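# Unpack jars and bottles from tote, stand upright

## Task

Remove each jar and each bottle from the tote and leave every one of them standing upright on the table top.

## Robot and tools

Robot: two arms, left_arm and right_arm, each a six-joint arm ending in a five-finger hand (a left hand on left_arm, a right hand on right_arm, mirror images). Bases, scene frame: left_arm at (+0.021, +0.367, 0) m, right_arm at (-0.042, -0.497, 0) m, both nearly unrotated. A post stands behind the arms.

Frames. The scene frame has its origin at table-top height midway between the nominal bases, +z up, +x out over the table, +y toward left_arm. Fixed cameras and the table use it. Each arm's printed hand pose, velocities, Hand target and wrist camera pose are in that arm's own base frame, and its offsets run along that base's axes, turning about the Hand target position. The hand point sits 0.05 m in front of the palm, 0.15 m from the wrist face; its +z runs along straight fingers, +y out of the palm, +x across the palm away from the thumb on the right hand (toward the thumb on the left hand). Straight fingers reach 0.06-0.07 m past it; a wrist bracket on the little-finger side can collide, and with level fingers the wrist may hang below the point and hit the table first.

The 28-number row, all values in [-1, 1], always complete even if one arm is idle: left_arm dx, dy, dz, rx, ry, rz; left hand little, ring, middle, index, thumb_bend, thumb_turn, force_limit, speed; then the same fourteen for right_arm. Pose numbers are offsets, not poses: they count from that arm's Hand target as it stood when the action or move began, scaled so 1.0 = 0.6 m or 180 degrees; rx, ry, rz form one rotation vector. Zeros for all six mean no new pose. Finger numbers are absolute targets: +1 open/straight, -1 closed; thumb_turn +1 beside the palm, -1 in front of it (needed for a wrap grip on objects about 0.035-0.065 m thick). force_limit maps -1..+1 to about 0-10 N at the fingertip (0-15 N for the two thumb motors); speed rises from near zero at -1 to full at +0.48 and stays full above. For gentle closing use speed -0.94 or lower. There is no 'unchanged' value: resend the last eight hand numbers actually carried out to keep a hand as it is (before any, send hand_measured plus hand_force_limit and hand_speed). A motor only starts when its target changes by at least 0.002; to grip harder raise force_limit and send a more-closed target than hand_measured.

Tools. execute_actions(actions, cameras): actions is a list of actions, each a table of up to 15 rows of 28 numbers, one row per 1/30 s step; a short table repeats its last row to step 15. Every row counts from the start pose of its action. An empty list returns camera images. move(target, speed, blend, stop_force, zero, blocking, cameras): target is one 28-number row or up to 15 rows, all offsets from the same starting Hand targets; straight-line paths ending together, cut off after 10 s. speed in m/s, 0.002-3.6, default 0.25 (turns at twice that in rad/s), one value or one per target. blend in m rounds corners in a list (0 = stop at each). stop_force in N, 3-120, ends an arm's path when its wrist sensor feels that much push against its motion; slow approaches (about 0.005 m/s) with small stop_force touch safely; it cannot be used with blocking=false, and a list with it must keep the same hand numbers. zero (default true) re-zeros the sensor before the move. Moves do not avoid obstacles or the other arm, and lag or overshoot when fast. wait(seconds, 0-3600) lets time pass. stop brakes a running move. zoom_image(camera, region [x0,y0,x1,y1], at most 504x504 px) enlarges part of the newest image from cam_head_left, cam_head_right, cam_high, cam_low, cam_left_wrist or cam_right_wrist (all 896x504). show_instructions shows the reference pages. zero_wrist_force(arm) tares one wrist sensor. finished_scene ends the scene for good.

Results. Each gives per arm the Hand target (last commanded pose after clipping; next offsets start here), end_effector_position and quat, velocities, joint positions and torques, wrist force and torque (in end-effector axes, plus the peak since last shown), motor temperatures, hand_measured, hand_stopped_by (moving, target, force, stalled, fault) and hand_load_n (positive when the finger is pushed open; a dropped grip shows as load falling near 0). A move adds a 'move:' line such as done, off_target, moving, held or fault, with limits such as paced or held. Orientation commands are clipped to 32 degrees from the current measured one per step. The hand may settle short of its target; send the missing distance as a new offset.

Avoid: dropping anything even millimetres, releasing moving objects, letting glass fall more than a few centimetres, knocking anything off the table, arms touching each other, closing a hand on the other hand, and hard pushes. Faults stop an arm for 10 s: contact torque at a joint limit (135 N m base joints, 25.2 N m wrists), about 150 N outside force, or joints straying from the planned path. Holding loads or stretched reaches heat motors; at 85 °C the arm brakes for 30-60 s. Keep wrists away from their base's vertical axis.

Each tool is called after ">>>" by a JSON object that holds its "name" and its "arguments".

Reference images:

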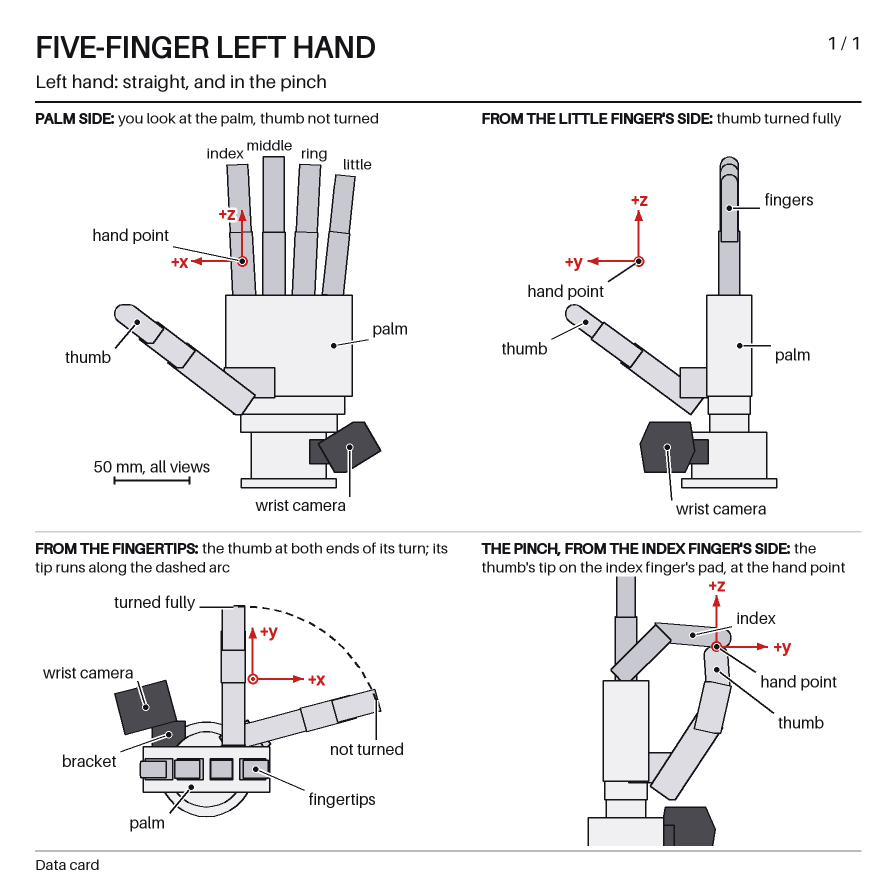

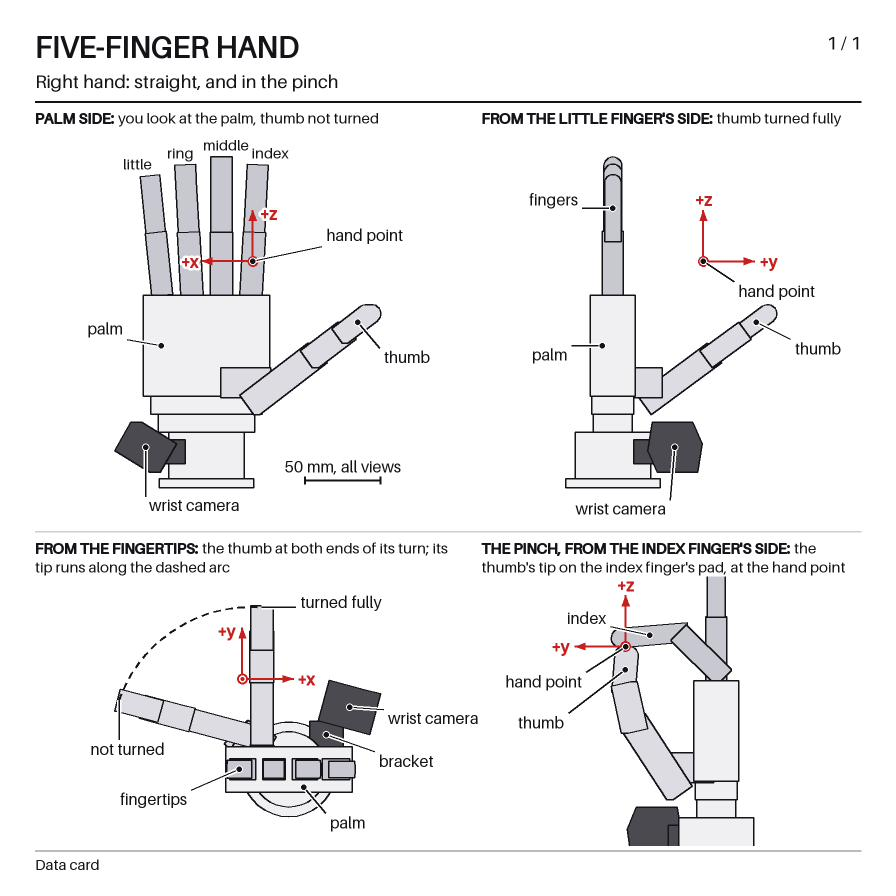

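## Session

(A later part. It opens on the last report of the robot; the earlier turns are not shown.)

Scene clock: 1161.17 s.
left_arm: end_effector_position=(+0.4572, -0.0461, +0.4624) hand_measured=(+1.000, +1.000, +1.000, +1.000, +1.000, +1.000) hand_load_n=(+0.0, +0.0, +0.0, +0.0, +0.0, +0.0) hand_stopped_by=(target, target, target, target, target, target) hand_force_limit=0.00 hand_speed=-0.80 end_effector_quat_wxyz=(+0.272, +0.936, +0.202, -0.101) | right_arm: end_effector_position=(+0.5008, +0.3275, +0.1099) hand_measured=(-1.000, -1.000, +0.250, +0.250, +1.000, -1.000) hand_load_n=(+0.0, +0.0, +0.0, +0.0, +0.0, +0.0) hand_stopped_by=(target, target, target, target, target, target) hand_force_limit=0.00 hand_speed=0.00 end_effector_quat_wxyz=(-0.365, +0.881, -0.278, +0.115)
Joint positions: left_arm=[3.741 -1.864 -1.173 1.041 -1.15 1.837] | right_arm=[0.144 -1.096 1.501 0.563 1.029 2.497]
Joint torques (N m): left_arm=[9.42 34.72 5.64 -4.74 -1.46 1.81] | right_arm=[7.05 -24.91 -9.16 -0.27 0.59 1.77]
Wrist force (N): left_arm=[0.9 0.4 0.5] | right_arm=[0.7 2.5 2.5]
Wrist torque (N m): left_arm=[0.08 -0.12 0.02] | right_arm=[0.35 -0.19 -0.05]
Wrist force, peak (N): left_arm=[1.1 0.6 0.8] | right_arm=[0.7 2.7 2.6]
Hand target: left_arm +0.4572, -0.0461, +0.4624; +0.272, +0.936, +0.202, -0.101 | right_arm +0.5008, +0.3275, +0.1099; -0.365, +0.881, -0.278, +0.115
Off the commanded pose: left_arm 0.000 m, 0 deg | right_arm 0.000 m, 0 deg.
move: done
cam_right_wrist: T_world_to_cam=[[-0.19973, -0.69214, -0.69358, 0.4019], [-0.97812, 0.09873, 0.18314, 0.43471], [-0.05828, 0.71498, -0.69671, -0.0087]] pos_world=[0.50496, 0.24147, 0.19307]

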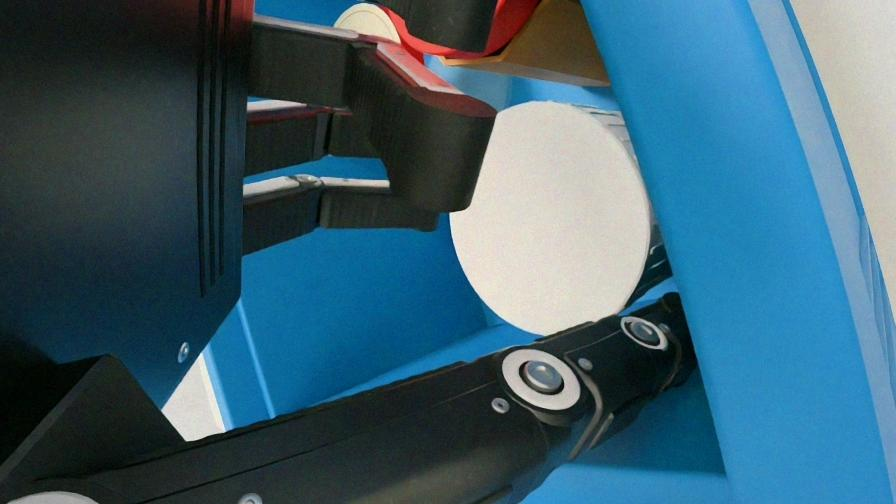

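>>> {"name": "move", "arguments": {"target": [0,0,0,0,0,0,1,1,1,1,1,1,0,-0.8,0,0,-0.0383,0,0,0,-1,-1,0.25,0.25,1,-1,0,0.0], "speed": 0.02, "stop_force": 6, "cameras": ["cam_right_wrist","cam_head_right"]}}

Scene clock: 1175.83 s.
left_arm: end_effector_position=(+0.4572, -0.0461, +0.4624) hand_measured=(+1.000, +1.000, +1.000, +1.000, +1.000, +1.000) hand_load_n=(+0.0, +0.0, +0.0, +0.0, +0.0, +0.0) hand_stopped_by=(target, target, target, target, target, target) hand_force_limit=0.00 hand_speed=-0.80 end_effector_quat_wxyz=(+0.272, +0.936, +0.202, -0.101) | right_arm: end_effector_position=(+0.5008, +0.3275, +0.0870) hand_measured=(-1.000, -1.000, +0.250, +0.250, +1.000, -1.000) hand_load_n=(+0.0, +0.0, +0.0, +0.0, +0.0, +0.0) hand_stopped_by=(target, target, target, target, target, target) hand_force_limit=0.00 hand_speed=0.00 end_effector_quat_wxyz=(-0.365, +0.881, -0.278, +0.115)
Joint positions: left_arm=[3.741 -1.864 -1.173 1.041 -1.15 1.837] | right_arm=[0.144 -1.073 1.53 0.512 1.029 2.497]
Joint torques (N m): left_arm=[10.28 33.68 5.15 -4.7 -1.33 1.79] | right_arm=[5.42 -26.03 -9.34 -0.34 0.42 0.72]
Wrist force (N): left_arm=[0.8 0.6 0.4] | right_arm=[0.6 2.4 2.5]
Wrist torque (N m): left_arm=[0.11 -0.12 0.01] | right_arm=[0.35 -0.18 -0.06]
Wrist force, peak (N): left_arm=[1.3 0.5 0.5] | right_arm=[0.7 2.6 2.7]
Hand target: left_arm +0.4572, -0.0461, +0.4624; +0.272, +0.936, +0.202, -0.101 | right_arm +0.5008, +0.3275, +0.0870; -0.365, +0.881, -0.278, +0.115
Off the commanded pose: left_arm 0.000 m, 0 deg | right_arm 0.000 m, 0 deg.
move: done
cam_right_wrist: T_world_to_cam=[[-0.19973, -0.69214, -0.69358, 0.38594], [-0.97812, 0.09873, 0.18314, 0.43892], [-0.05828, 0.71498, -0.69671, -0.02472]] pos_world=[0.50496, 0.24147, 0.17007]
Images, in order (width x height): cam_head_right 896x504, cam_right_wrist 896x504.

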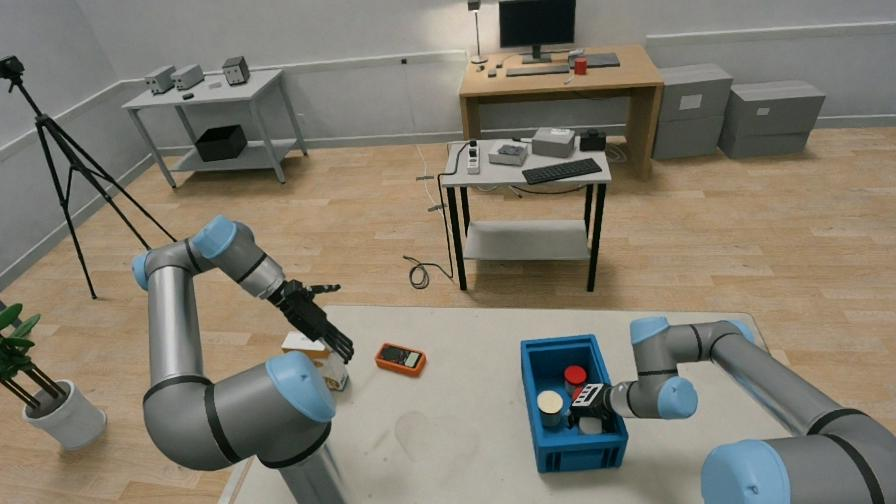

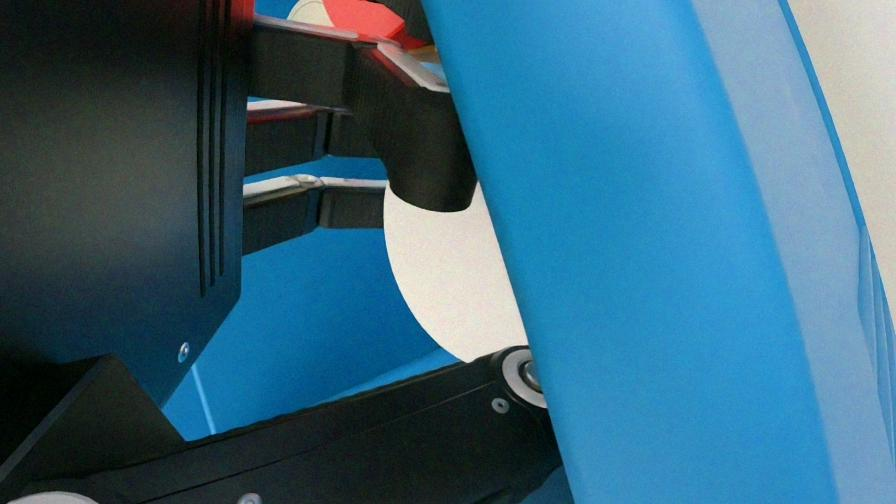

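>>> {"name": "move", "arguments": {"target": [0,0,0,0,0,0,1,1,1,1,1,1,0,-0.8,0,0,0,0,0,0,-1,-1,-0.3,-0.3,0.3,-1,-0.5,-0.94], "cameras": ["cam_right_wrist"]}}

Scene clock: 1185.90 s.
left_arm: end_effector_position=(+0.4572, -0.0461, +0.4624) hand_measured=(+1.000, +1.000, +1.000, +1.000, +1.000, +1.000) hand_load_n=(+0.0, +0.0, +0.0, +0.0, +0.0, +0.0) hand_stopped_by=(target, target, target, target, target, target) hand_force_limit=0.00 hand_speed=-0.80 end_effector_quat_wxyz=(+0.272, +0.936, +0.202, -0.101) | right_arm: end_effector_position=(+0.5008, +0.3275, +0.0870) hand_measured=(-1.000, -1.000, +0.088, +0.020, +0.888, -1.000) hand_load_n=(+0.0, +0.0, +4.5, +3.0, +4.0, +0.0) hand_stopped_by=(target, target, force, force, force, target) hand_force_limit=-0.50 hand_speed=-0.94 end_effector_quat_wxyz=(-0.365, +0.881, -0.278, +0.115)
Joint positions: left_arm=[3.741 -1.864 -1.173 1.041 -1.15 1.837] | right_arm=[0.144 -1.073 1.53 0.512 1.029 2.497]
Joint torques (N m): left_arm=[10.32 34.71 5.92 -4.7 -1.33 1.94] | right_arm=[5.76 -26.49 -9.18 0.11 -0.27 1.84]
Wrist force (N): left_arm=[0.8 0.5 0.7] | right_arm=[0.7 1.1 1.9]
Wrist torque (N m): left_arm=[0.07 -0.10 0.01] | right_arm=[0.30 -0.19 -0.08]
Wrist force, peak (N): left_arm=[1.1 0.7 0.8] | right_arm=[0.7 2.7 3.3]
Hand target: left_arm +0.4572, -0.0461, +0.4624; +0.272, +0.936, +0.202, -0.101 | right_arm +0.5008, +0.3275, +0.0870; -0.365, +0.881, -0.278, +0.115
Off the commanded pose: left_arm 0.000 m, 0 deg | right_arm 0.000 m, 0 deg.
move: done
cam_right_wrist: T_world_to_cam=[[-0.19973, -0.69214, -0.69358, 0.38594], [-0.97812, 0.09873, 0.18314, 0.43892], [-0.05828, 0.71498, -0.69671, -0.02472]] pos_world=[0.50496, 0.24147, 0.17007]

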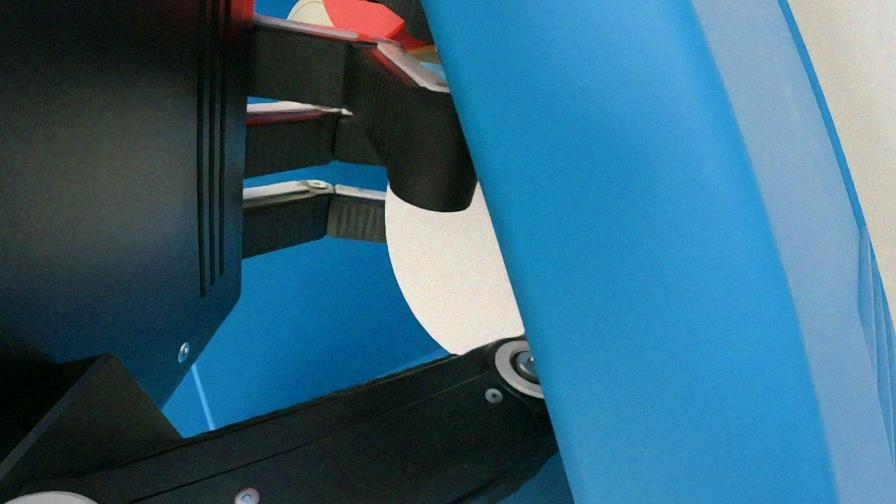

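>>> {"name": "move", "arguments": {"target": [0,0,0,0,0,0,1,1,1,1,1,1,0,-0.8,0,0,0,0,0,0,-1,-1,-0.35,-0.35,0.2,-1,0.1,-0.94]}}

>>> {"name": "move", "arguments": {"target": [0,0,0,0,0,0,1,1,1,1,1,1,0,-0.8,0,0,0.05,0,0,0,-1,-1,-0.35,-0.35,0.2,-1,0.1,-0.94], "speed": 0.03, "cameras": ["cam_right_wrist","cam_head_right","cam_head_left","cam_high"]}}

Scene clock: 1194.50 s.
left_arm: end_effector_position=(+0.4572, -0.0461, +0.4624) hand_measured=(+1.000, +1.000, +1.000, +1.000, +1.000, +1.000) hand_load_n=(+0.0, +0.0, +0.0, +0.0, +0.0, +0.0) hand_stopped_by=(target, target, target, target, target, target) hand_force_limit=0.00 hand_speed=-0.80 end_effector_quat_wxyz=(+0.272, +0.936, +0.202, -0.101) | right_arm: end_effector_position=(+0.5008, +0.3275, +0.0870) hand_measured=(-1.000, -1.000, +0.084, +0.006, +0.824, -1.000) hand_load_n=(+0.0, +0.0, +6.0, +6.0, +8.0, -0.5) hand_stopped_by=(target, target, force, force, force, target) hand_force_limit=0.10 hand_speed=-0.94 end_effector_quat_wxyz=(-0.365, +0.881, -0.278, +0.115)
Joint positions: left_arm=[3.741 -1.864 -1.173 1.041 -1.15 1.837] | right_arm=[0.144 -1.073 1.53 0.512 1.029 2.497]
Joint torques (N m): left_arm=[8.36 34.51 5.38 -4.68 -1.27 1.86] | right_arm=[5.49 -32.27 -10.55 1.94 -1.01 1.44]
Wrist force (N): left_arm=[1.0 0.5 0.8] | right_arm=[0.8 1.7 1.3]
Wrist torque (N m): left_arm=[0.07 -0.14 0.02] | right_arm=[0.34 -0.18 -0.07]
Wrist force, peak (N): left_arm=[1.3 0.4 0.7] | right_arm=[0.8 2.1 1.8]
Hand target: left_arm +0.4572, -0.0461, +0.4624; +0.272, +0.936, +0.202, -0.101 | right_arm +0.5008, +0.3275, +0.0870; -0.365, +0.881, -0.278, +0.115
Off the commanded pose: left_arm 0.000 m, 0 deg | right_arm 0.000 m, 0 deg.
move: done

Scene clock: 1195.93 s.
left_arm: end_effector_position=(+0.4572, -0.0461, +0.4624) hand_measured=(+1.000, +1.000, +1.000, +1.000, +1.000, +1.000) hand_load_n=(+0.0, +0.0, +0.0, +0.0, +0.0, +0.0) hand_stopped_by=(target, target, target, target, target, target) hand_force_limit=0.00 hand_speed=-0.80 end_effector_quat_wxyz=(+0.272, +0.936, +0.202, -0.101) | right_arm: end_effector_position=(+0.5008, +0.3275, +0.1168) hand_measured=(-1.000, -1.000, +0.084, +0.006, +0.824, -1.000) hand_load_n=(+0.0, +0.0, +5.0, +5.0, +7.5, -0.5) hand_stopped_by=(target, target, force, force, force, target) hand_force_limit=0.10 hand_speed=-0.94 end_effector_quat_wxyz=(-0.365, +0.881, -0.278, +0.115)
Joint positions: left_arm=[3.741 -1.864 -1.173 1.041 -1.15 1.837] | right_arm=[0.144 -1.102 1.492 0.579 1.029 2.497]
Joint torques (N m): left_arm=[9.07 34.54 6.49 -4.68 -1.13 1.93] | right_arm=[6.36 -44.89 -25.99 2.93 -1.32 0.18]
Wrist force (N): left_arm=[0.9 0.5 0.4] | right_arm=[0.8 3.6 3.7]
Wrist torque (N m): left_arm=[0.09 -0.14 0.02] | right_arm=[0.37 -0.24 -0.03]
Wrist force, peak (N): left_arm=[1.2 0.6 0.6] | right_arm=[0.8 4.0 3.9]
Hand target: left_arm +0.4572, -0.0461, +0.4624; +0.272, +0.936, +0.202, -0.101 | right_arm +0.5008, +0.3275, +0.1170; -0.365, +0.881, -0.278, +0.115
Off the commanded pose: left_arm 0.000 m, 0 deg | right_arm 0.000 m, 0 deg.
move: done
cam_right_wrist: T_world_to_cam=[[-0.19973, -0.69212, -0.69359, 0.40661], [-0.97812, 0.0988, 0.18307, 0.43346], [-0.05819, 0.71498, -0.69671, -0.00401]] pos_world=[0.50496, 0.24147, 0.19987]
Images, in order (width x height): cam_head_left 896x504, cam_head_right 896x504, cam_high 896x504, cam_right_wrist 896x504.

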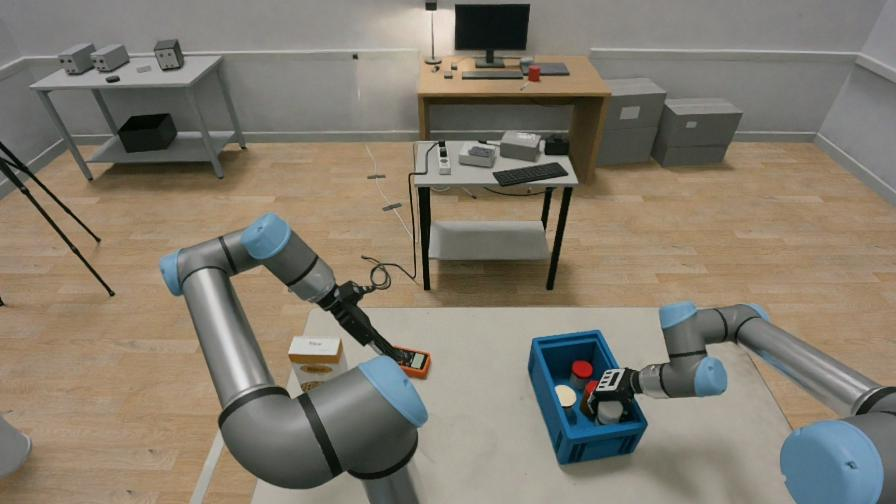

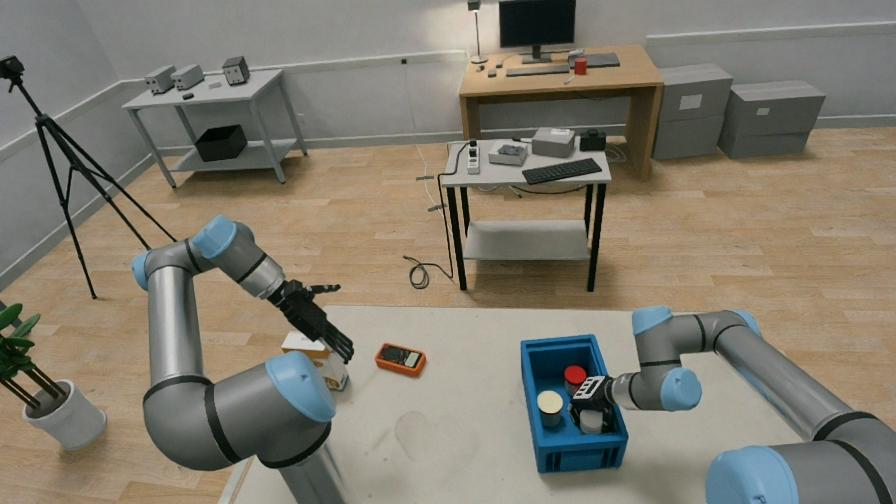

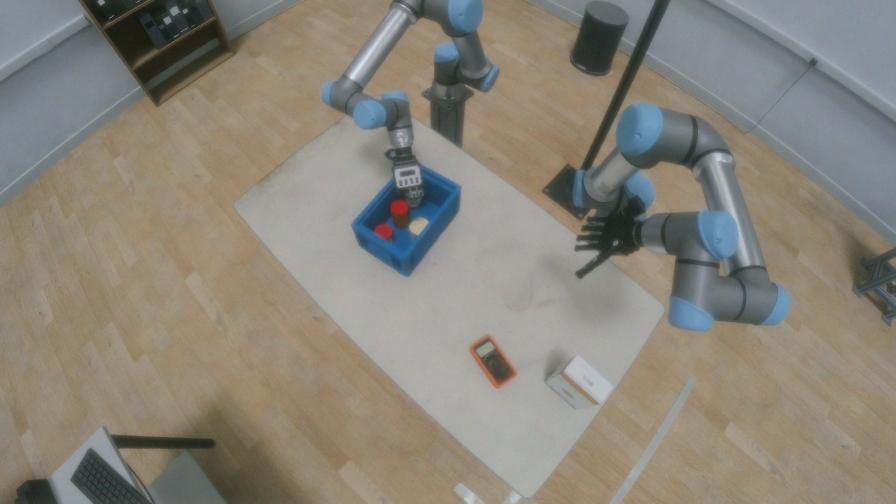

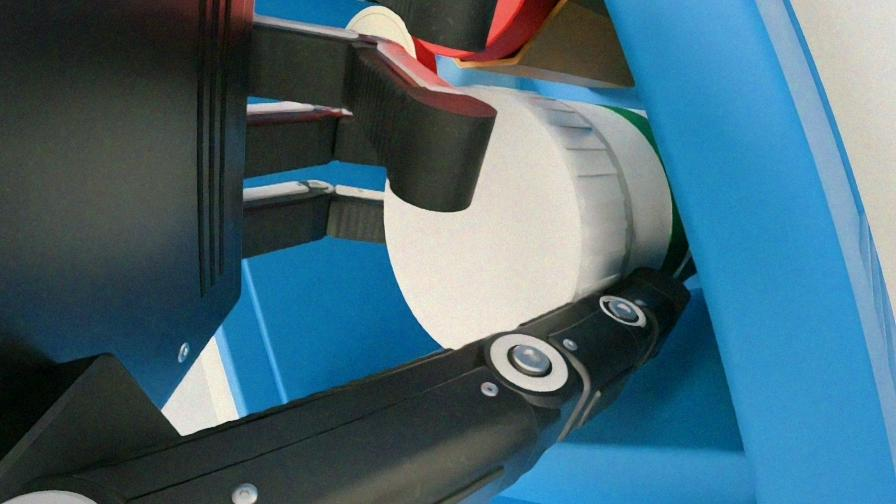

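>>> {"name": "move", "arguments": {"target": [[0,0,0,0,0,0,1,1,1,1,1,1,0,-0.8,0,0,0.2222,0,0,0,-1,-1,-0.35,-0.35,0.2,-1,0.1,-0.94],[0,0,0,0,0,0,1,1,1,1,1,1,0,-0.8,-0.1013,-0.4325,0.2222,0,0,0,-1,-1,-0.35,-0.35,0.2,-1,0.1,-0.94],[0,0,0,0,0,0,1,1,1,1,1,1,0,-0.8,-0.1013,-0.4325,-0.0117,0,0,0,-1,-1,-0.35,-0.35,0.2,-1,0.1,-0.94]], "speed": 0.15, "blend": [0.02,0.04,0], "cameras": ["cam_right_wrist","cam_head_right","cam_head_left","cam_high","cam_low"]}}

Scene clock: 1226.67 s.
left_arm: end_effector_position=(+0.4572, -0.0461, +0.4624) hand_measured=(+1.000, +1.000, +1.000, +1.000, +1.000, +1.000) hand_load_n=(+0.0, +0.0, +0.0, +0.0, +0.0, +0.0) hand_stopped_by=(target, target, target, target, target, target) hand_force_limit=0.00 hand_speed=-0.80 end_effector_quat_wxyz=(+0.272, +0.936, +0.202, -0.101) | right_arm: end_effector_position=(+0.4400, +0.0679, +0.1101) hand_measured=(-1.000, -1.000, +0.084, +0.006, +0.824, -1.000) hand_load_n=(+0.0, +0.0, +5.5, +5.0, +7.5, +0.0) hand_stopped_by=(target, target, force, force, force, target) hand_force_limit=0.10 hand_speed=-0.94 end_effector_quat_wxyz=(-0.365, +0.881, -0.278, +0.115)
Joint positions: left_arm=[3.741 -1.864 -1.173 1.041 -1.15 1.837] | right_arm=[-0.5 -1.223 1.824 0.859 0.79 1.727]
Joint torques (N m): left_arm=[8.89 33.88 6.88 -4.64 -1.09 1.95] | right_arm=[6.81 -17.67 -7.3 0.75 -2.6 1.89]
Wrist force (N): left_arm=[0.9 0.6 0.7] | right_arm=[0.7 4.0 3.7]
Wrist torque (N m): left_arm=[0.09 -0.12 0.02] | right_arm=[0.44 -0.24 -0.01]
Wrist force, peak (N): left_arm=[1.3 0.6 0.6] | right_arm=[0.7 4.6 4.4]
Hand target: left_arm +0.4572, -0.0461, +0.4624; +0.272, +0.936, +0.202, -0.101 | right_arm +0.4400, +0.0680, +0.1099; -0.365, +0.881, -0.278, +0.115
Off the commanded pose: left_arm 0.000 m, 0 deg | right_arm 0.000 m, 0 deg.
move: done
cam_right_wrist: T_world_to_cam=[[-0.19973, -0.69214, -0.69358, 0.21028], [-0.97812, 0.09873, 0.18314, 0.40082], [-0.05828, 0.71498, -0.69671, 0.17343]] pos_world=[0.44416, -0.01803, 0.19327]
Images, in order (width x height): cam_head_left 896x504, cam_head_right 896x504, cam_high 896x504, cam_low 896x504, cam_right_wrist 896x504.

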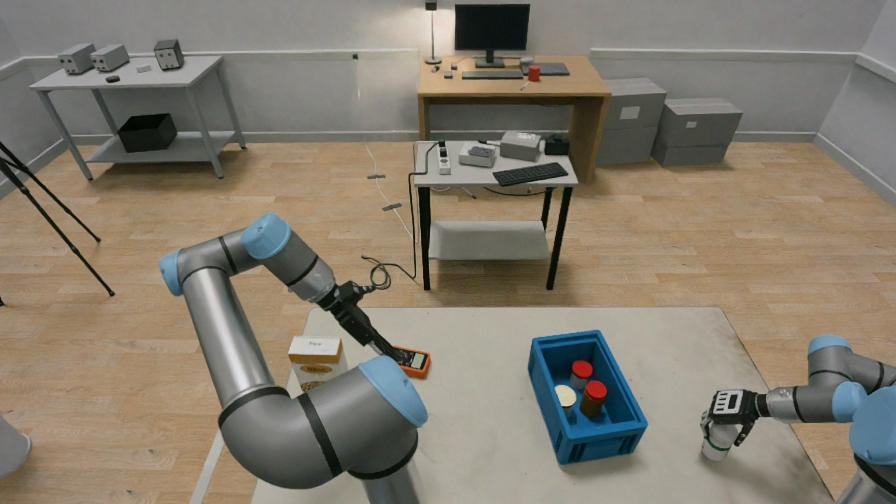

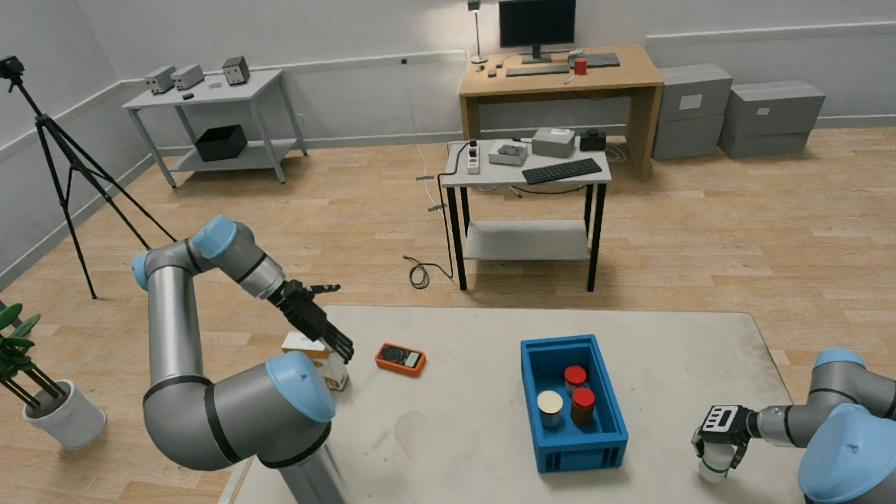

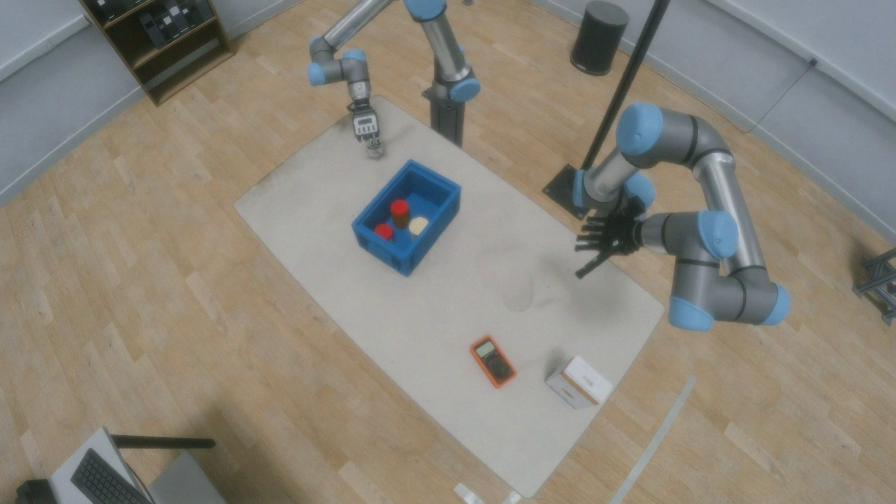

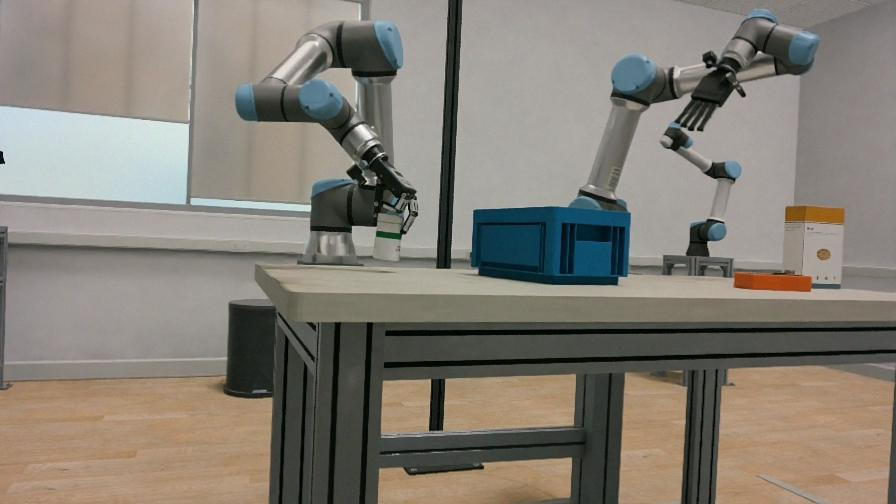

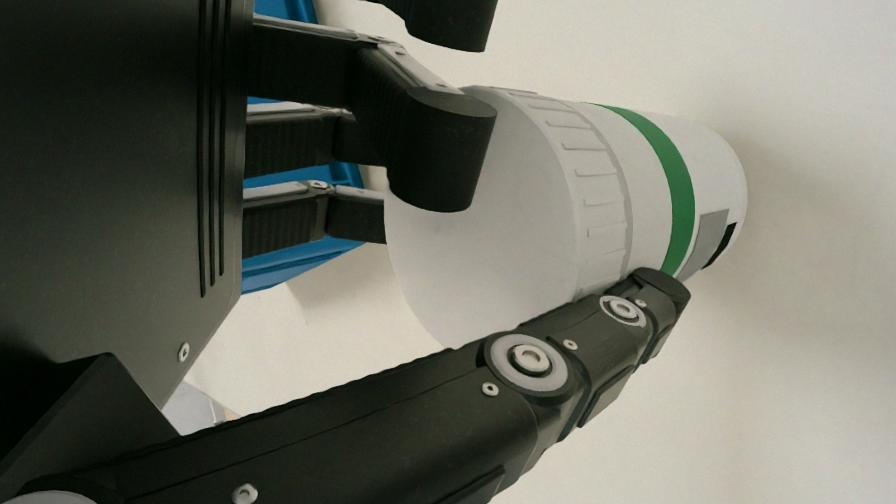

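>>> {"name": "zoom_image", "arguments": {"camera": "cam_low", "region": [320, 150, 480, 290]}}

>>> {"name": "move", "arguments": {"target": [0,0,0,0,0,0,1,1,1,1,1,1,0,-0.8,0,0,-0.08,0,0,0,-1,-1,-0.35,-0.35,0.2,-1,0.1,-0.94], "speed": 0.012, "stop_force": 3.5, "cameras": ["cam_low"]}}

Scaled by 3.150.

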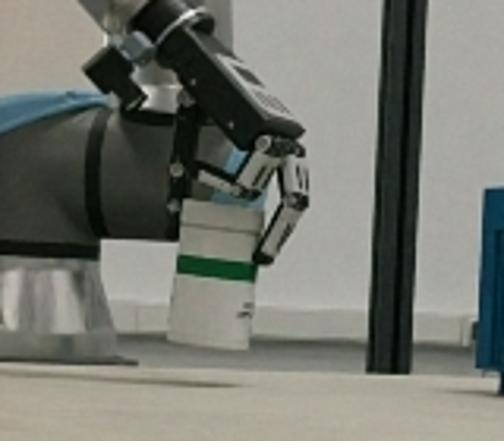

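Scene clock: 1236.90 s.
left_arm: end_effector_position=(+0.4572, -0.0461, +0.4624) hand_measured=(+1.000, +1.000, +1.000, +1.000, +1.000, +1.000) hand_load_n=(+0.0, +0.0, +0.0, +0.0, +0.0, +0.0) hand_stopped_by=(target, target, target, target, target, target) hand_force_limit=0.00 hand_speed=-0.80 end_effector_quat_wxyz=(+0.272, +0.936, +0.202, -0.101) | right_arm: end_effector_position=(+0.4400, +0.0680, +0.0843) hand_measured=(-1.000, -1.000, +0.084, +0.006, +0.824, -1.000) hand_load_n=(-0.5, +0.0, +5.0, +5.0, +8.0, -0.5) hand_stopped_by=(target, target, force, force, force, target) hand_force_limit=0.10 hand_speed=-0.94 end_effector_quat_wxyz=(-0.365, +0.881, -0.278, +0.115)
Joint positions: left_arm=[3.741 -1.864 -1.173 1.041 -1.15 1.837] | right_arm=[-0.5 -1.186 1.85 0.796 0.79 1.727]
Joint torques (N m): left_arm=[8.6 34.22 6.48 -4.42 -1.11 1.73] | right_arm=[1.55 -38.34 -21.93 3.88 0.47 -1.04]
Wrist force (N): left_arm=[1.0 0.6 0.5] | right_arm=[0.9 1.9 2.3]
Wrist torque (N m): left_arm=[0.11 -0.15 0.03] | right_arm=[0.38 -0.22 -0.05]
Wrist force, peak (N): left_arm=[1.2 0.4 0.9] | right_arm=[0.8 4.1 3.7]
Hand target: left_arm +0.4572, -0.0461, +0.4624; +0.272, +0.936, +0.202, -0.101 | right_arm +0.4400, +0.0680, +0.0843; -0.365, +0.881, -0.278, +0.115 (not the last commanded pose)
Off the commanded pose: left_arm 0.000 m, 0 deg | right_arm 0.022 m, 0 deg.
move: contact (right_arm)

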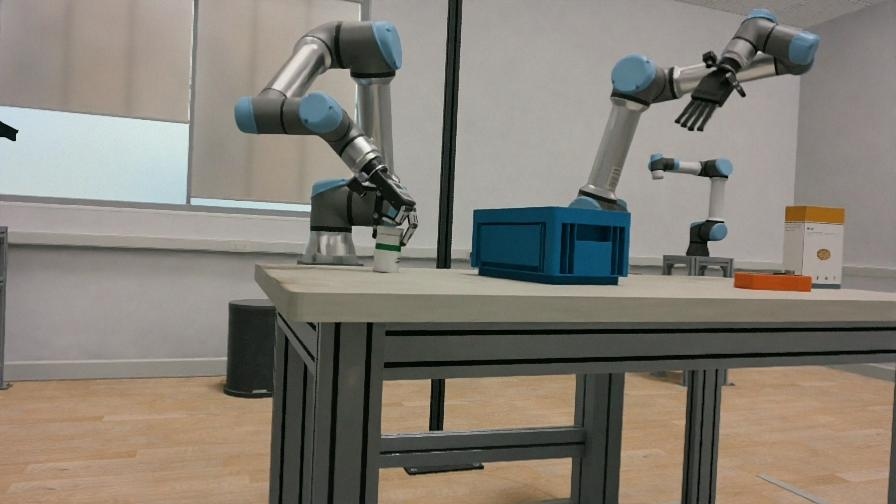

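>>> {"name": "zoom_image", "arguments": {"camera": "cam_low", "region": [330, 180, 450, 290]}}

Scaled by 4.200.

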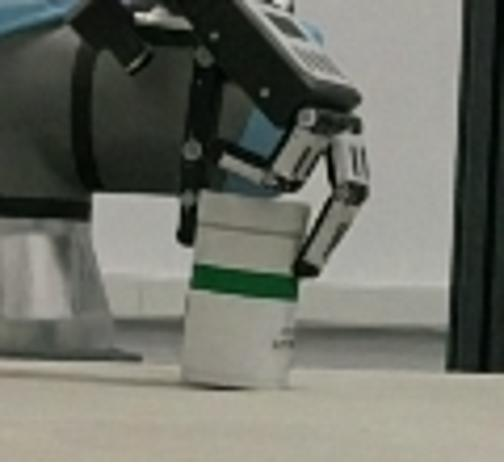

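>>> {"name": "move", "arguments": {"target": [0,0,0,0,0,0,1,1,1,1,1,1,0,-0.8,0,0,-0.006,0,0,0,-1,-1,-0.35,-0.35,0.2,-1,0.1,-0.94], "speed": 0.005, "stop_force": 8, "cameras": ["cam_low","cam_right_wrist"]}}

>>> {"name": "zoom_image", "arguments": {"camera": "cam_low", "region": [330, 180, 450, 290]}}

Scene clock: 1260.13 s.
left_arm: end_effector_position=(+0.4572, -0.0461, +0.4624) hand_measured=(+1.000, +1.000, +1.000, +1.000, +1.000, +1.000) hand_load_n=(+0.0, +0.0, +0.0, -0.5, +0.0, +0.0) hand_stopped_by=(target, target, target, target, target, target) hand_force_limit=0.00 hand_speed=-0.80 end_effector_quat_wxyz=(+0.272, +0.936, +0.202, -0.101) | right_arm: end_effector_position=(+0.4401, +0.0679, +0.0838) hand_measured=(-1.000, -1.000, +0.084, +0.006, +0.824, -1.000) hand_load_n=(+0.0, +0.0, +4.0, +4.5, +8.0, -0.5) hand_stopped_by=(target, target, force, force, force, target) hand_force_limit=0.10 hand_speed=-0.94 end_effector_quat_wxyz=(-0.365, +0.881, -0.278, +0.116)
Joint positions: left_arm=[3.741 -1.864 -1.173 1.041 -1.15 1.837] | right_arm=[-0.5 -1.185 1.851 0.794 0.79 1.727]
Joint torques (N m): left_arm=[8.37 35.12 6.13 -4.44 -0.85 1.89] | right_arm=[1.73 -36.37 -20.49 3.23 0.41 -1.01]
Wrist force (N): left_arm=[0.9 0.4 0.7] | right_arm=[0.5 -2.2 -2.4]
Wrist torque (N m): left_arm=[0.07 -0.13 0.03] | right_arm=[0.22 -0.10 -0.12]
Wrist force, peak (N): left_arm=[1.2 0.6 0.7] | right_arm=[0.2 -4.3 -5.0]
Hand target: left_arm +0.4572, -0.0461, +0.4624; +0.272, +0.936, +0.202, -0.101 | right_arm +0.4401, +0.0679, +0.0838; -0.365, +0.881, -0.278, +0.116 (not the last commanded pose)
Off the commanded pose: left_arm 0.000 m, 0 deg | right_arm 0.003 m, 0 deg.
move: contact (right_arm)
cam_right_wrist: T_world_to_cam=[[-0.19952, -0.69223, -0.69355, 0.19189], [-0.97817, 0.09874, 0.18284, 0.40582], [-0.05808, 0.71489, -0.69682, 0.15511]] pos_world=[0.44426, -0.01813, 0.16697]

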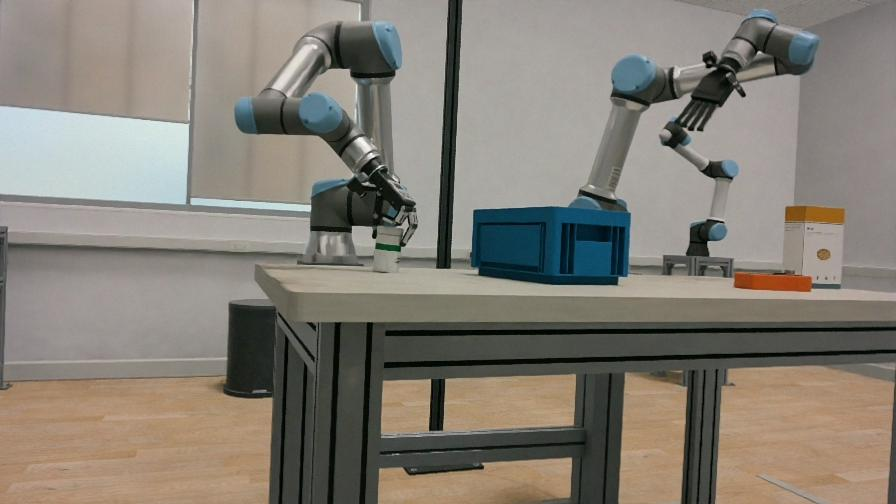

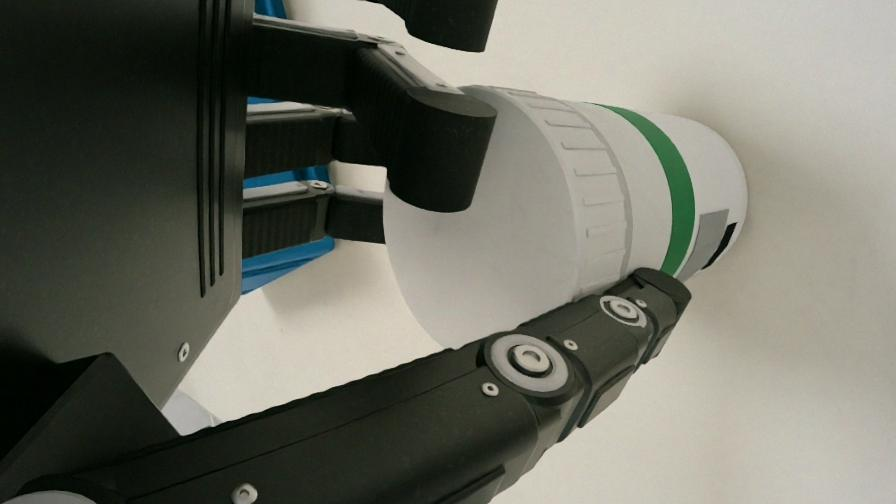

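Scaled by 4.200.

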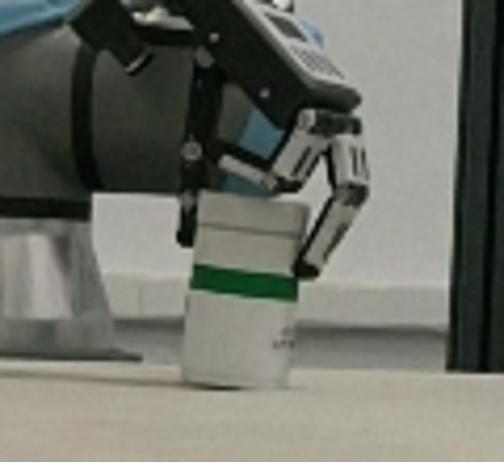

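>>> {"name": "move", "arguments": {"target": [0,0,0,0,0,0,1,1,1,1,1,1,0,-0.8,0,0,0.0008,0,0,0,-1,-1,-0.35,-0.35,0.2,-1,0.1,-0.94], "speed": 0.005}}

>>> {"name": "move", "arguments": {"target": [0,0,0,0,0,0,1,1,1,1,1,1,0,-0.8,0,0,0,0,0,0,-1,-1,0.4,0.4,1,-1,0.1,-0.85], "cameras": ["cam_low","cam_right_wrist"]}}

Scene clock: 1286.33 s.
left_arm: end_effector_position=(+0.4572, -0.0461, +0.4624) hand_measured=(+1.000, +1.000, +1.000, +1.000, +1.000, +1.000) hand_load_n=(+0.0, +0.0, +0.0, +0.0, +0.0, +0.0) hand_stopped_by=(target, target, target, target, target, target) hand_force_limit=0.00 hand_speed=-0.80 end_effector_quat_wxyz=(+0.272, +0.936, +0.202, -0.101) | right_arm: end_effector_position=(+0.4400, +0.0679, +0.0843) hand_measured=(-1.000, -1.000, +0.084, +0.006, +0.824, -1.000) hand_load_n=(+0.0, +0.0, +5.0, +5.0, +7.5, -0.5) hand_stopped_by=(target, target, force, force, force, target) hand_force_limit=0.10 hand_speed=-0.94 end_effector_quat_wxyz=(-0.365, +0.881, -0.278, +0.116)
Joint positions: left_arm=[3.741 -1.864 -1.173 1.041 -1.15 1.837] | right_arm=[-0.5 -1.186 1.85 0.795 0.79 1.727]
Joint torques (N m): left_arm=[10.06 34.11 6.07 -4.58 -1.09 1.65] | right_arm=[1.67 -38.45 -22.05 3.96 0.22 -0.79]
Wrist force (N): left_arm=[1.1 0.4 0.4] | right_arm=[0.7 3.0 3.4]
Wrist torque (N m): left_arm=[0.09 -0.16 0.03] | right_arm=[0.41 -0.24 -0.02]
Wrist force, peak (N): left_arm=[1.2 0.4 0.7] | right_arm=[0.7 3.1 3.5]
Hand target: left_arm +0.4572, -0.0461, +0.4624; +0.272, +0.936, +0.202, -0.101 | right_arm +0.4401, +0.0679, +0.0843; -0.365, +0.881, -0.278, +0.116
Off the commanded pose: left_arm 0.000 m, 0 deg | right_arm 0.000 m, 0 deg.
move: done

Scene clock: 1287.57 s.
left_arm: end_effector_position=(+0.4572, -0.0461, +0.4624) hand_measured=(+1.000, +1.000, +1.000, +1.000, +1.000, +1.000) hand_load_n=(+0.0, +0.0, +0.0, +0.0, +0.0, +0.0) hand_stopped_by=(target, target, target, target, target, target) hand_force_limit=0.00 hand_speed=-0.80 end_effector_quat_wxyz=(+0.272, +0.936, +0.202, -0.101) | right_arm: end_effector_position=(+0.4400, +0.0679, +0.0843) hand_measured=(-1.000, -1.000, +0.400, +0.400, +1.000, -1.000) hand_load_n=(+0.0, +0.0, +0.0, +0.0, +0.0, +0.0) hand_stopped_by=(target, target, target, target, target, target) hand_force_limit=0.10 hand_speed=-0.85 end_effector_quat_wxyz=(-0.365, +0.881, -0.278, +0.116)
Joint positions: left_arm=[3.741 -1.864 -1.173 1.041 -1.15 1.837] | right_arm=[-0.5 -1.186 1.85 0.795 0.79 1.727]
Joint torques (N m): left_arm=[8.15 33.55 5.73 -4.4 -0.93 1.76] | right_arm=[2.1 -34.28 -20.12 1.33 -0.77 -0.65]
Wrist force (N): left_arm=[1.0 0.6 0.7] | right_arm=[0.7 2.9 2.2]
Wrist torque (N m): left_arm=[0.10 -0.13 0.02] | right_arm=[0.38 -0.20 -0.03]
Wrist force, peak (N): left_arm=[1.1 0.5 0.8] | right_arm=[0.6 3.3 3.6]
Hand target: left_arm +0.4572, -0.0461, +0.4624; +0.272, +0.936, +0.202, -0.101 | right_arm +0.4401, +0.0679, +0.0843; -0.365, +0.881, -0.278, +0.116
Off the commanded pose: left_arm 0.000 m, 0 deg | right_arm 0.000 m, 0 deg.
move: done
cam_right_wrist: T_world_to_cam=[[-0.19959, -0.69222, -0.69354, 0.19226], [-0.97816, 0.09879, 0.18289, 0.40571], [-0.05808, 0.71489, -0.69682, 0.15546]] pos_world=[0.44426, -0.01813, 0.16747]

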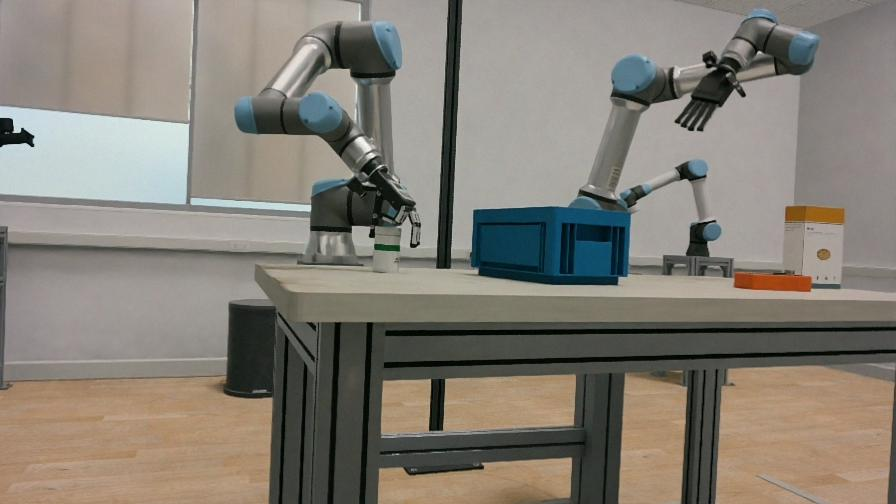

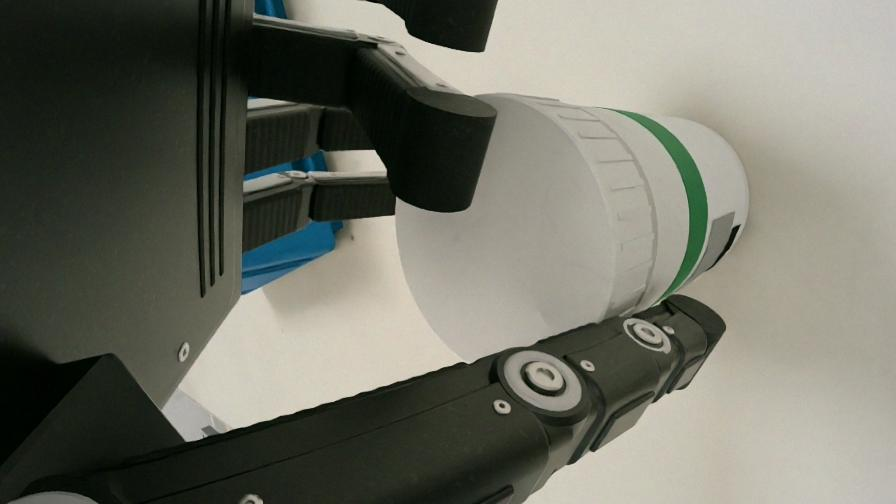

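>>> {"name": "move", "arguments": {"target": [[0,0,0,0,0,0,1,1,1,1,1,1,0,-0.8,0,0,0.2262,0,0,0,-1,-1,0.4,0.4,1,-1,0.1,-0.85],[0,0,0,0,0,0,1,1,1,1,1,1,0,-0.8,0.23,0.4392,0.2262,-0.0587,-0.0583,-0.1094,-1,-1,0.2,0.2,1,-1,0.1,-0.5]], "speed": 0.2, "blend": [0.03,0], "cameras": ["cam_right_wrist","cam_head_right","cam_head_left","cam_low"]}}

Scene clock: 1418.23 s.
left_arm: end_effector_position=(+0.4572, -0.0461, +0.4624) hand_measured=(+1.000, +1.000, +1.000, +1.000, +1.000, +1.000) hand_load_n=(+0.0, +0.0, +0.0, +0.0, +0.0, +0.0) hand_stopped_by=(target, target, target, target, target, target) hand_force_limit=0.00 hand_speed=-0.80 end_effector_quat_wxyz=(+0.272, +0.936, +0.202, -0.101) | right_arm: end_effector_position=(+0.5781, +0.3314, +0.2200) hand_measured=(-1.000, -1.000, +0.200, +0.200, +1.000, -1.000) hand_load_n=(+0.0, +0.0, +0.0, +0.5, +0.0, +0.0) hand_stopped_by=(target, target, target, target, target, target) hand_force_limit=0.10 hand_speed=-0.50 end_effector_quat_wxyz=(-0.282, +0.836, -0.378, +0.281)
Joint positions: left_arm=[3.741 -1.864 -1.173 1.041 -1.15 1.837] | right_arm=[0.292 -1.106 1.182 0.678 1.519 2.734]
Joint torques (N m): left_arm=[8.77 33.21 5.6 -4.26 -0.63 1.66] | right_arm=[7.39 -26.53 -27.86 2.05 1.26 1.79]
Wrist force (N): left_arm=[0.8 0.5 0.6] | right_arm=[0.2 1.9 2.9]
Wrist torque (N m): left_arm=[0.09 -0.10 0.01] | right_arm=[0.21 -0.13 -0.06]
Wrist force, peak (N): left_arm=[1.2 0.6 0.8] | right_arm=[0.8 3.2 3.2]
Hand target: left_arm +0.4572, -0.0461, +0.4624; +0.272, +0.936, +0.202, -0.101 | right_arm +0.5781, +0.3314, +0.2200; -0.282, +0.836, -0.378, +0.281
Off the commanded pose: left_arm 0.000 m, 0 deg | right_arm 0.000 m, 0 deg.
move: done
cam_right_wrist: T_world_to_cam=[[-0.32528, -0.72267, -0.60987, 0.56067], [-0.89734, 0.43933, -0.04198, 0.37966], [0.29828, 0.53361, -0.79139, -0.05546]] pos_world=[0.5396, 0.26797, 0.31399]
Images, in order (width x height): cam_head_left 896x504, cam_head_right 896x504, cam_low 896x504, cam_right_wrist 896x504.

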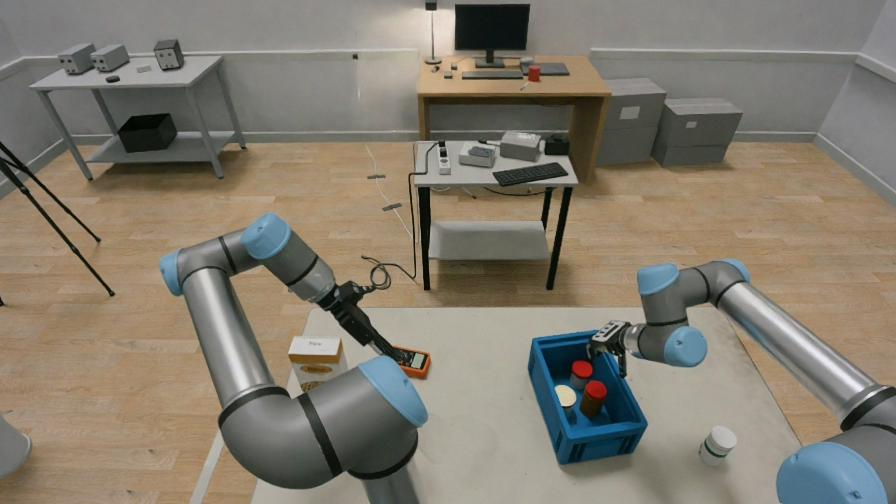

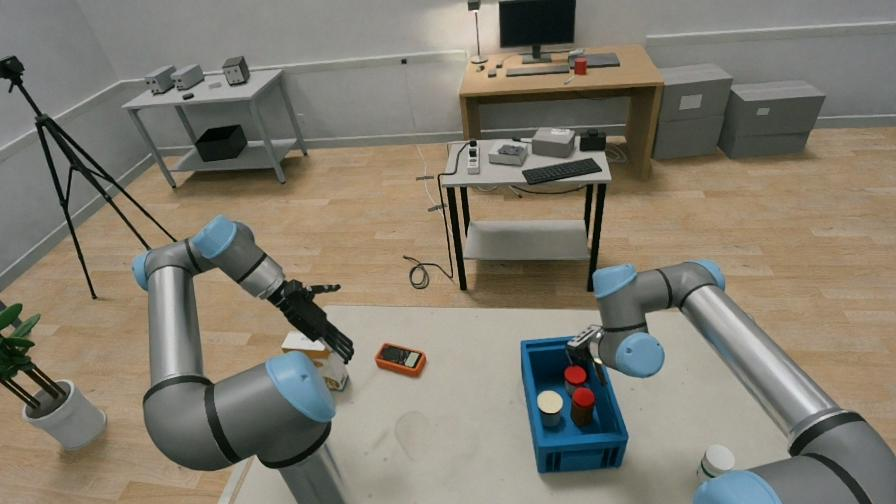

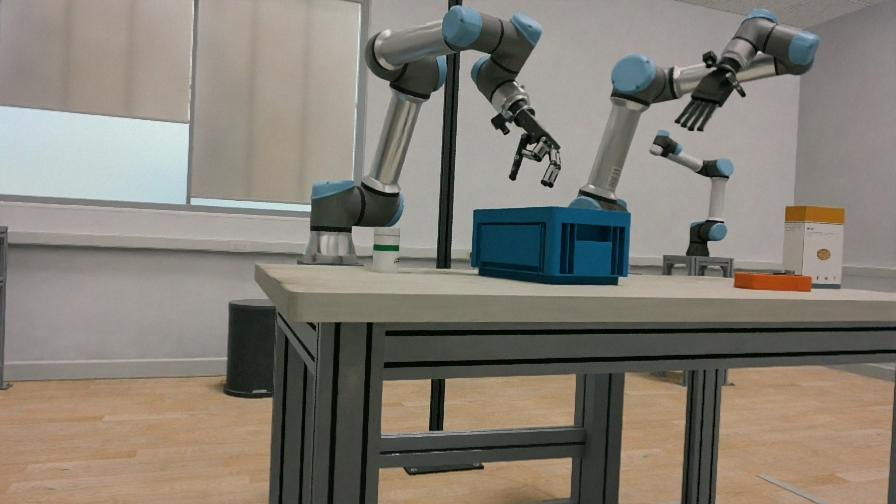

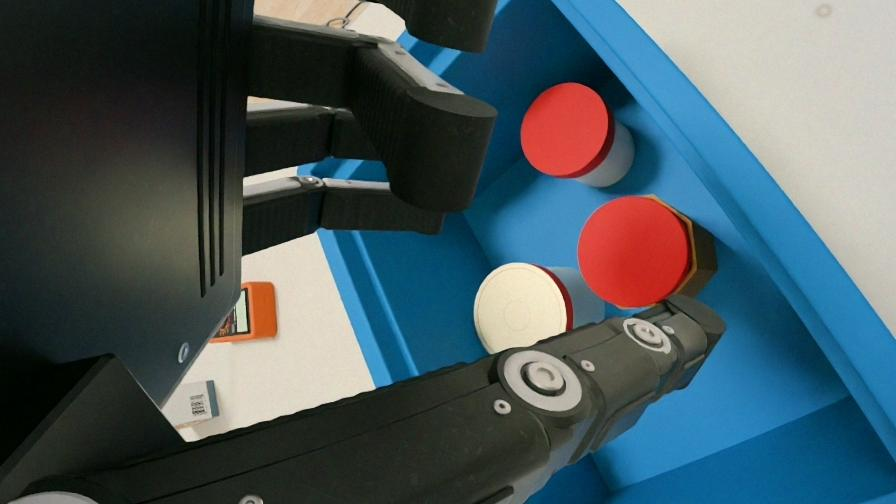

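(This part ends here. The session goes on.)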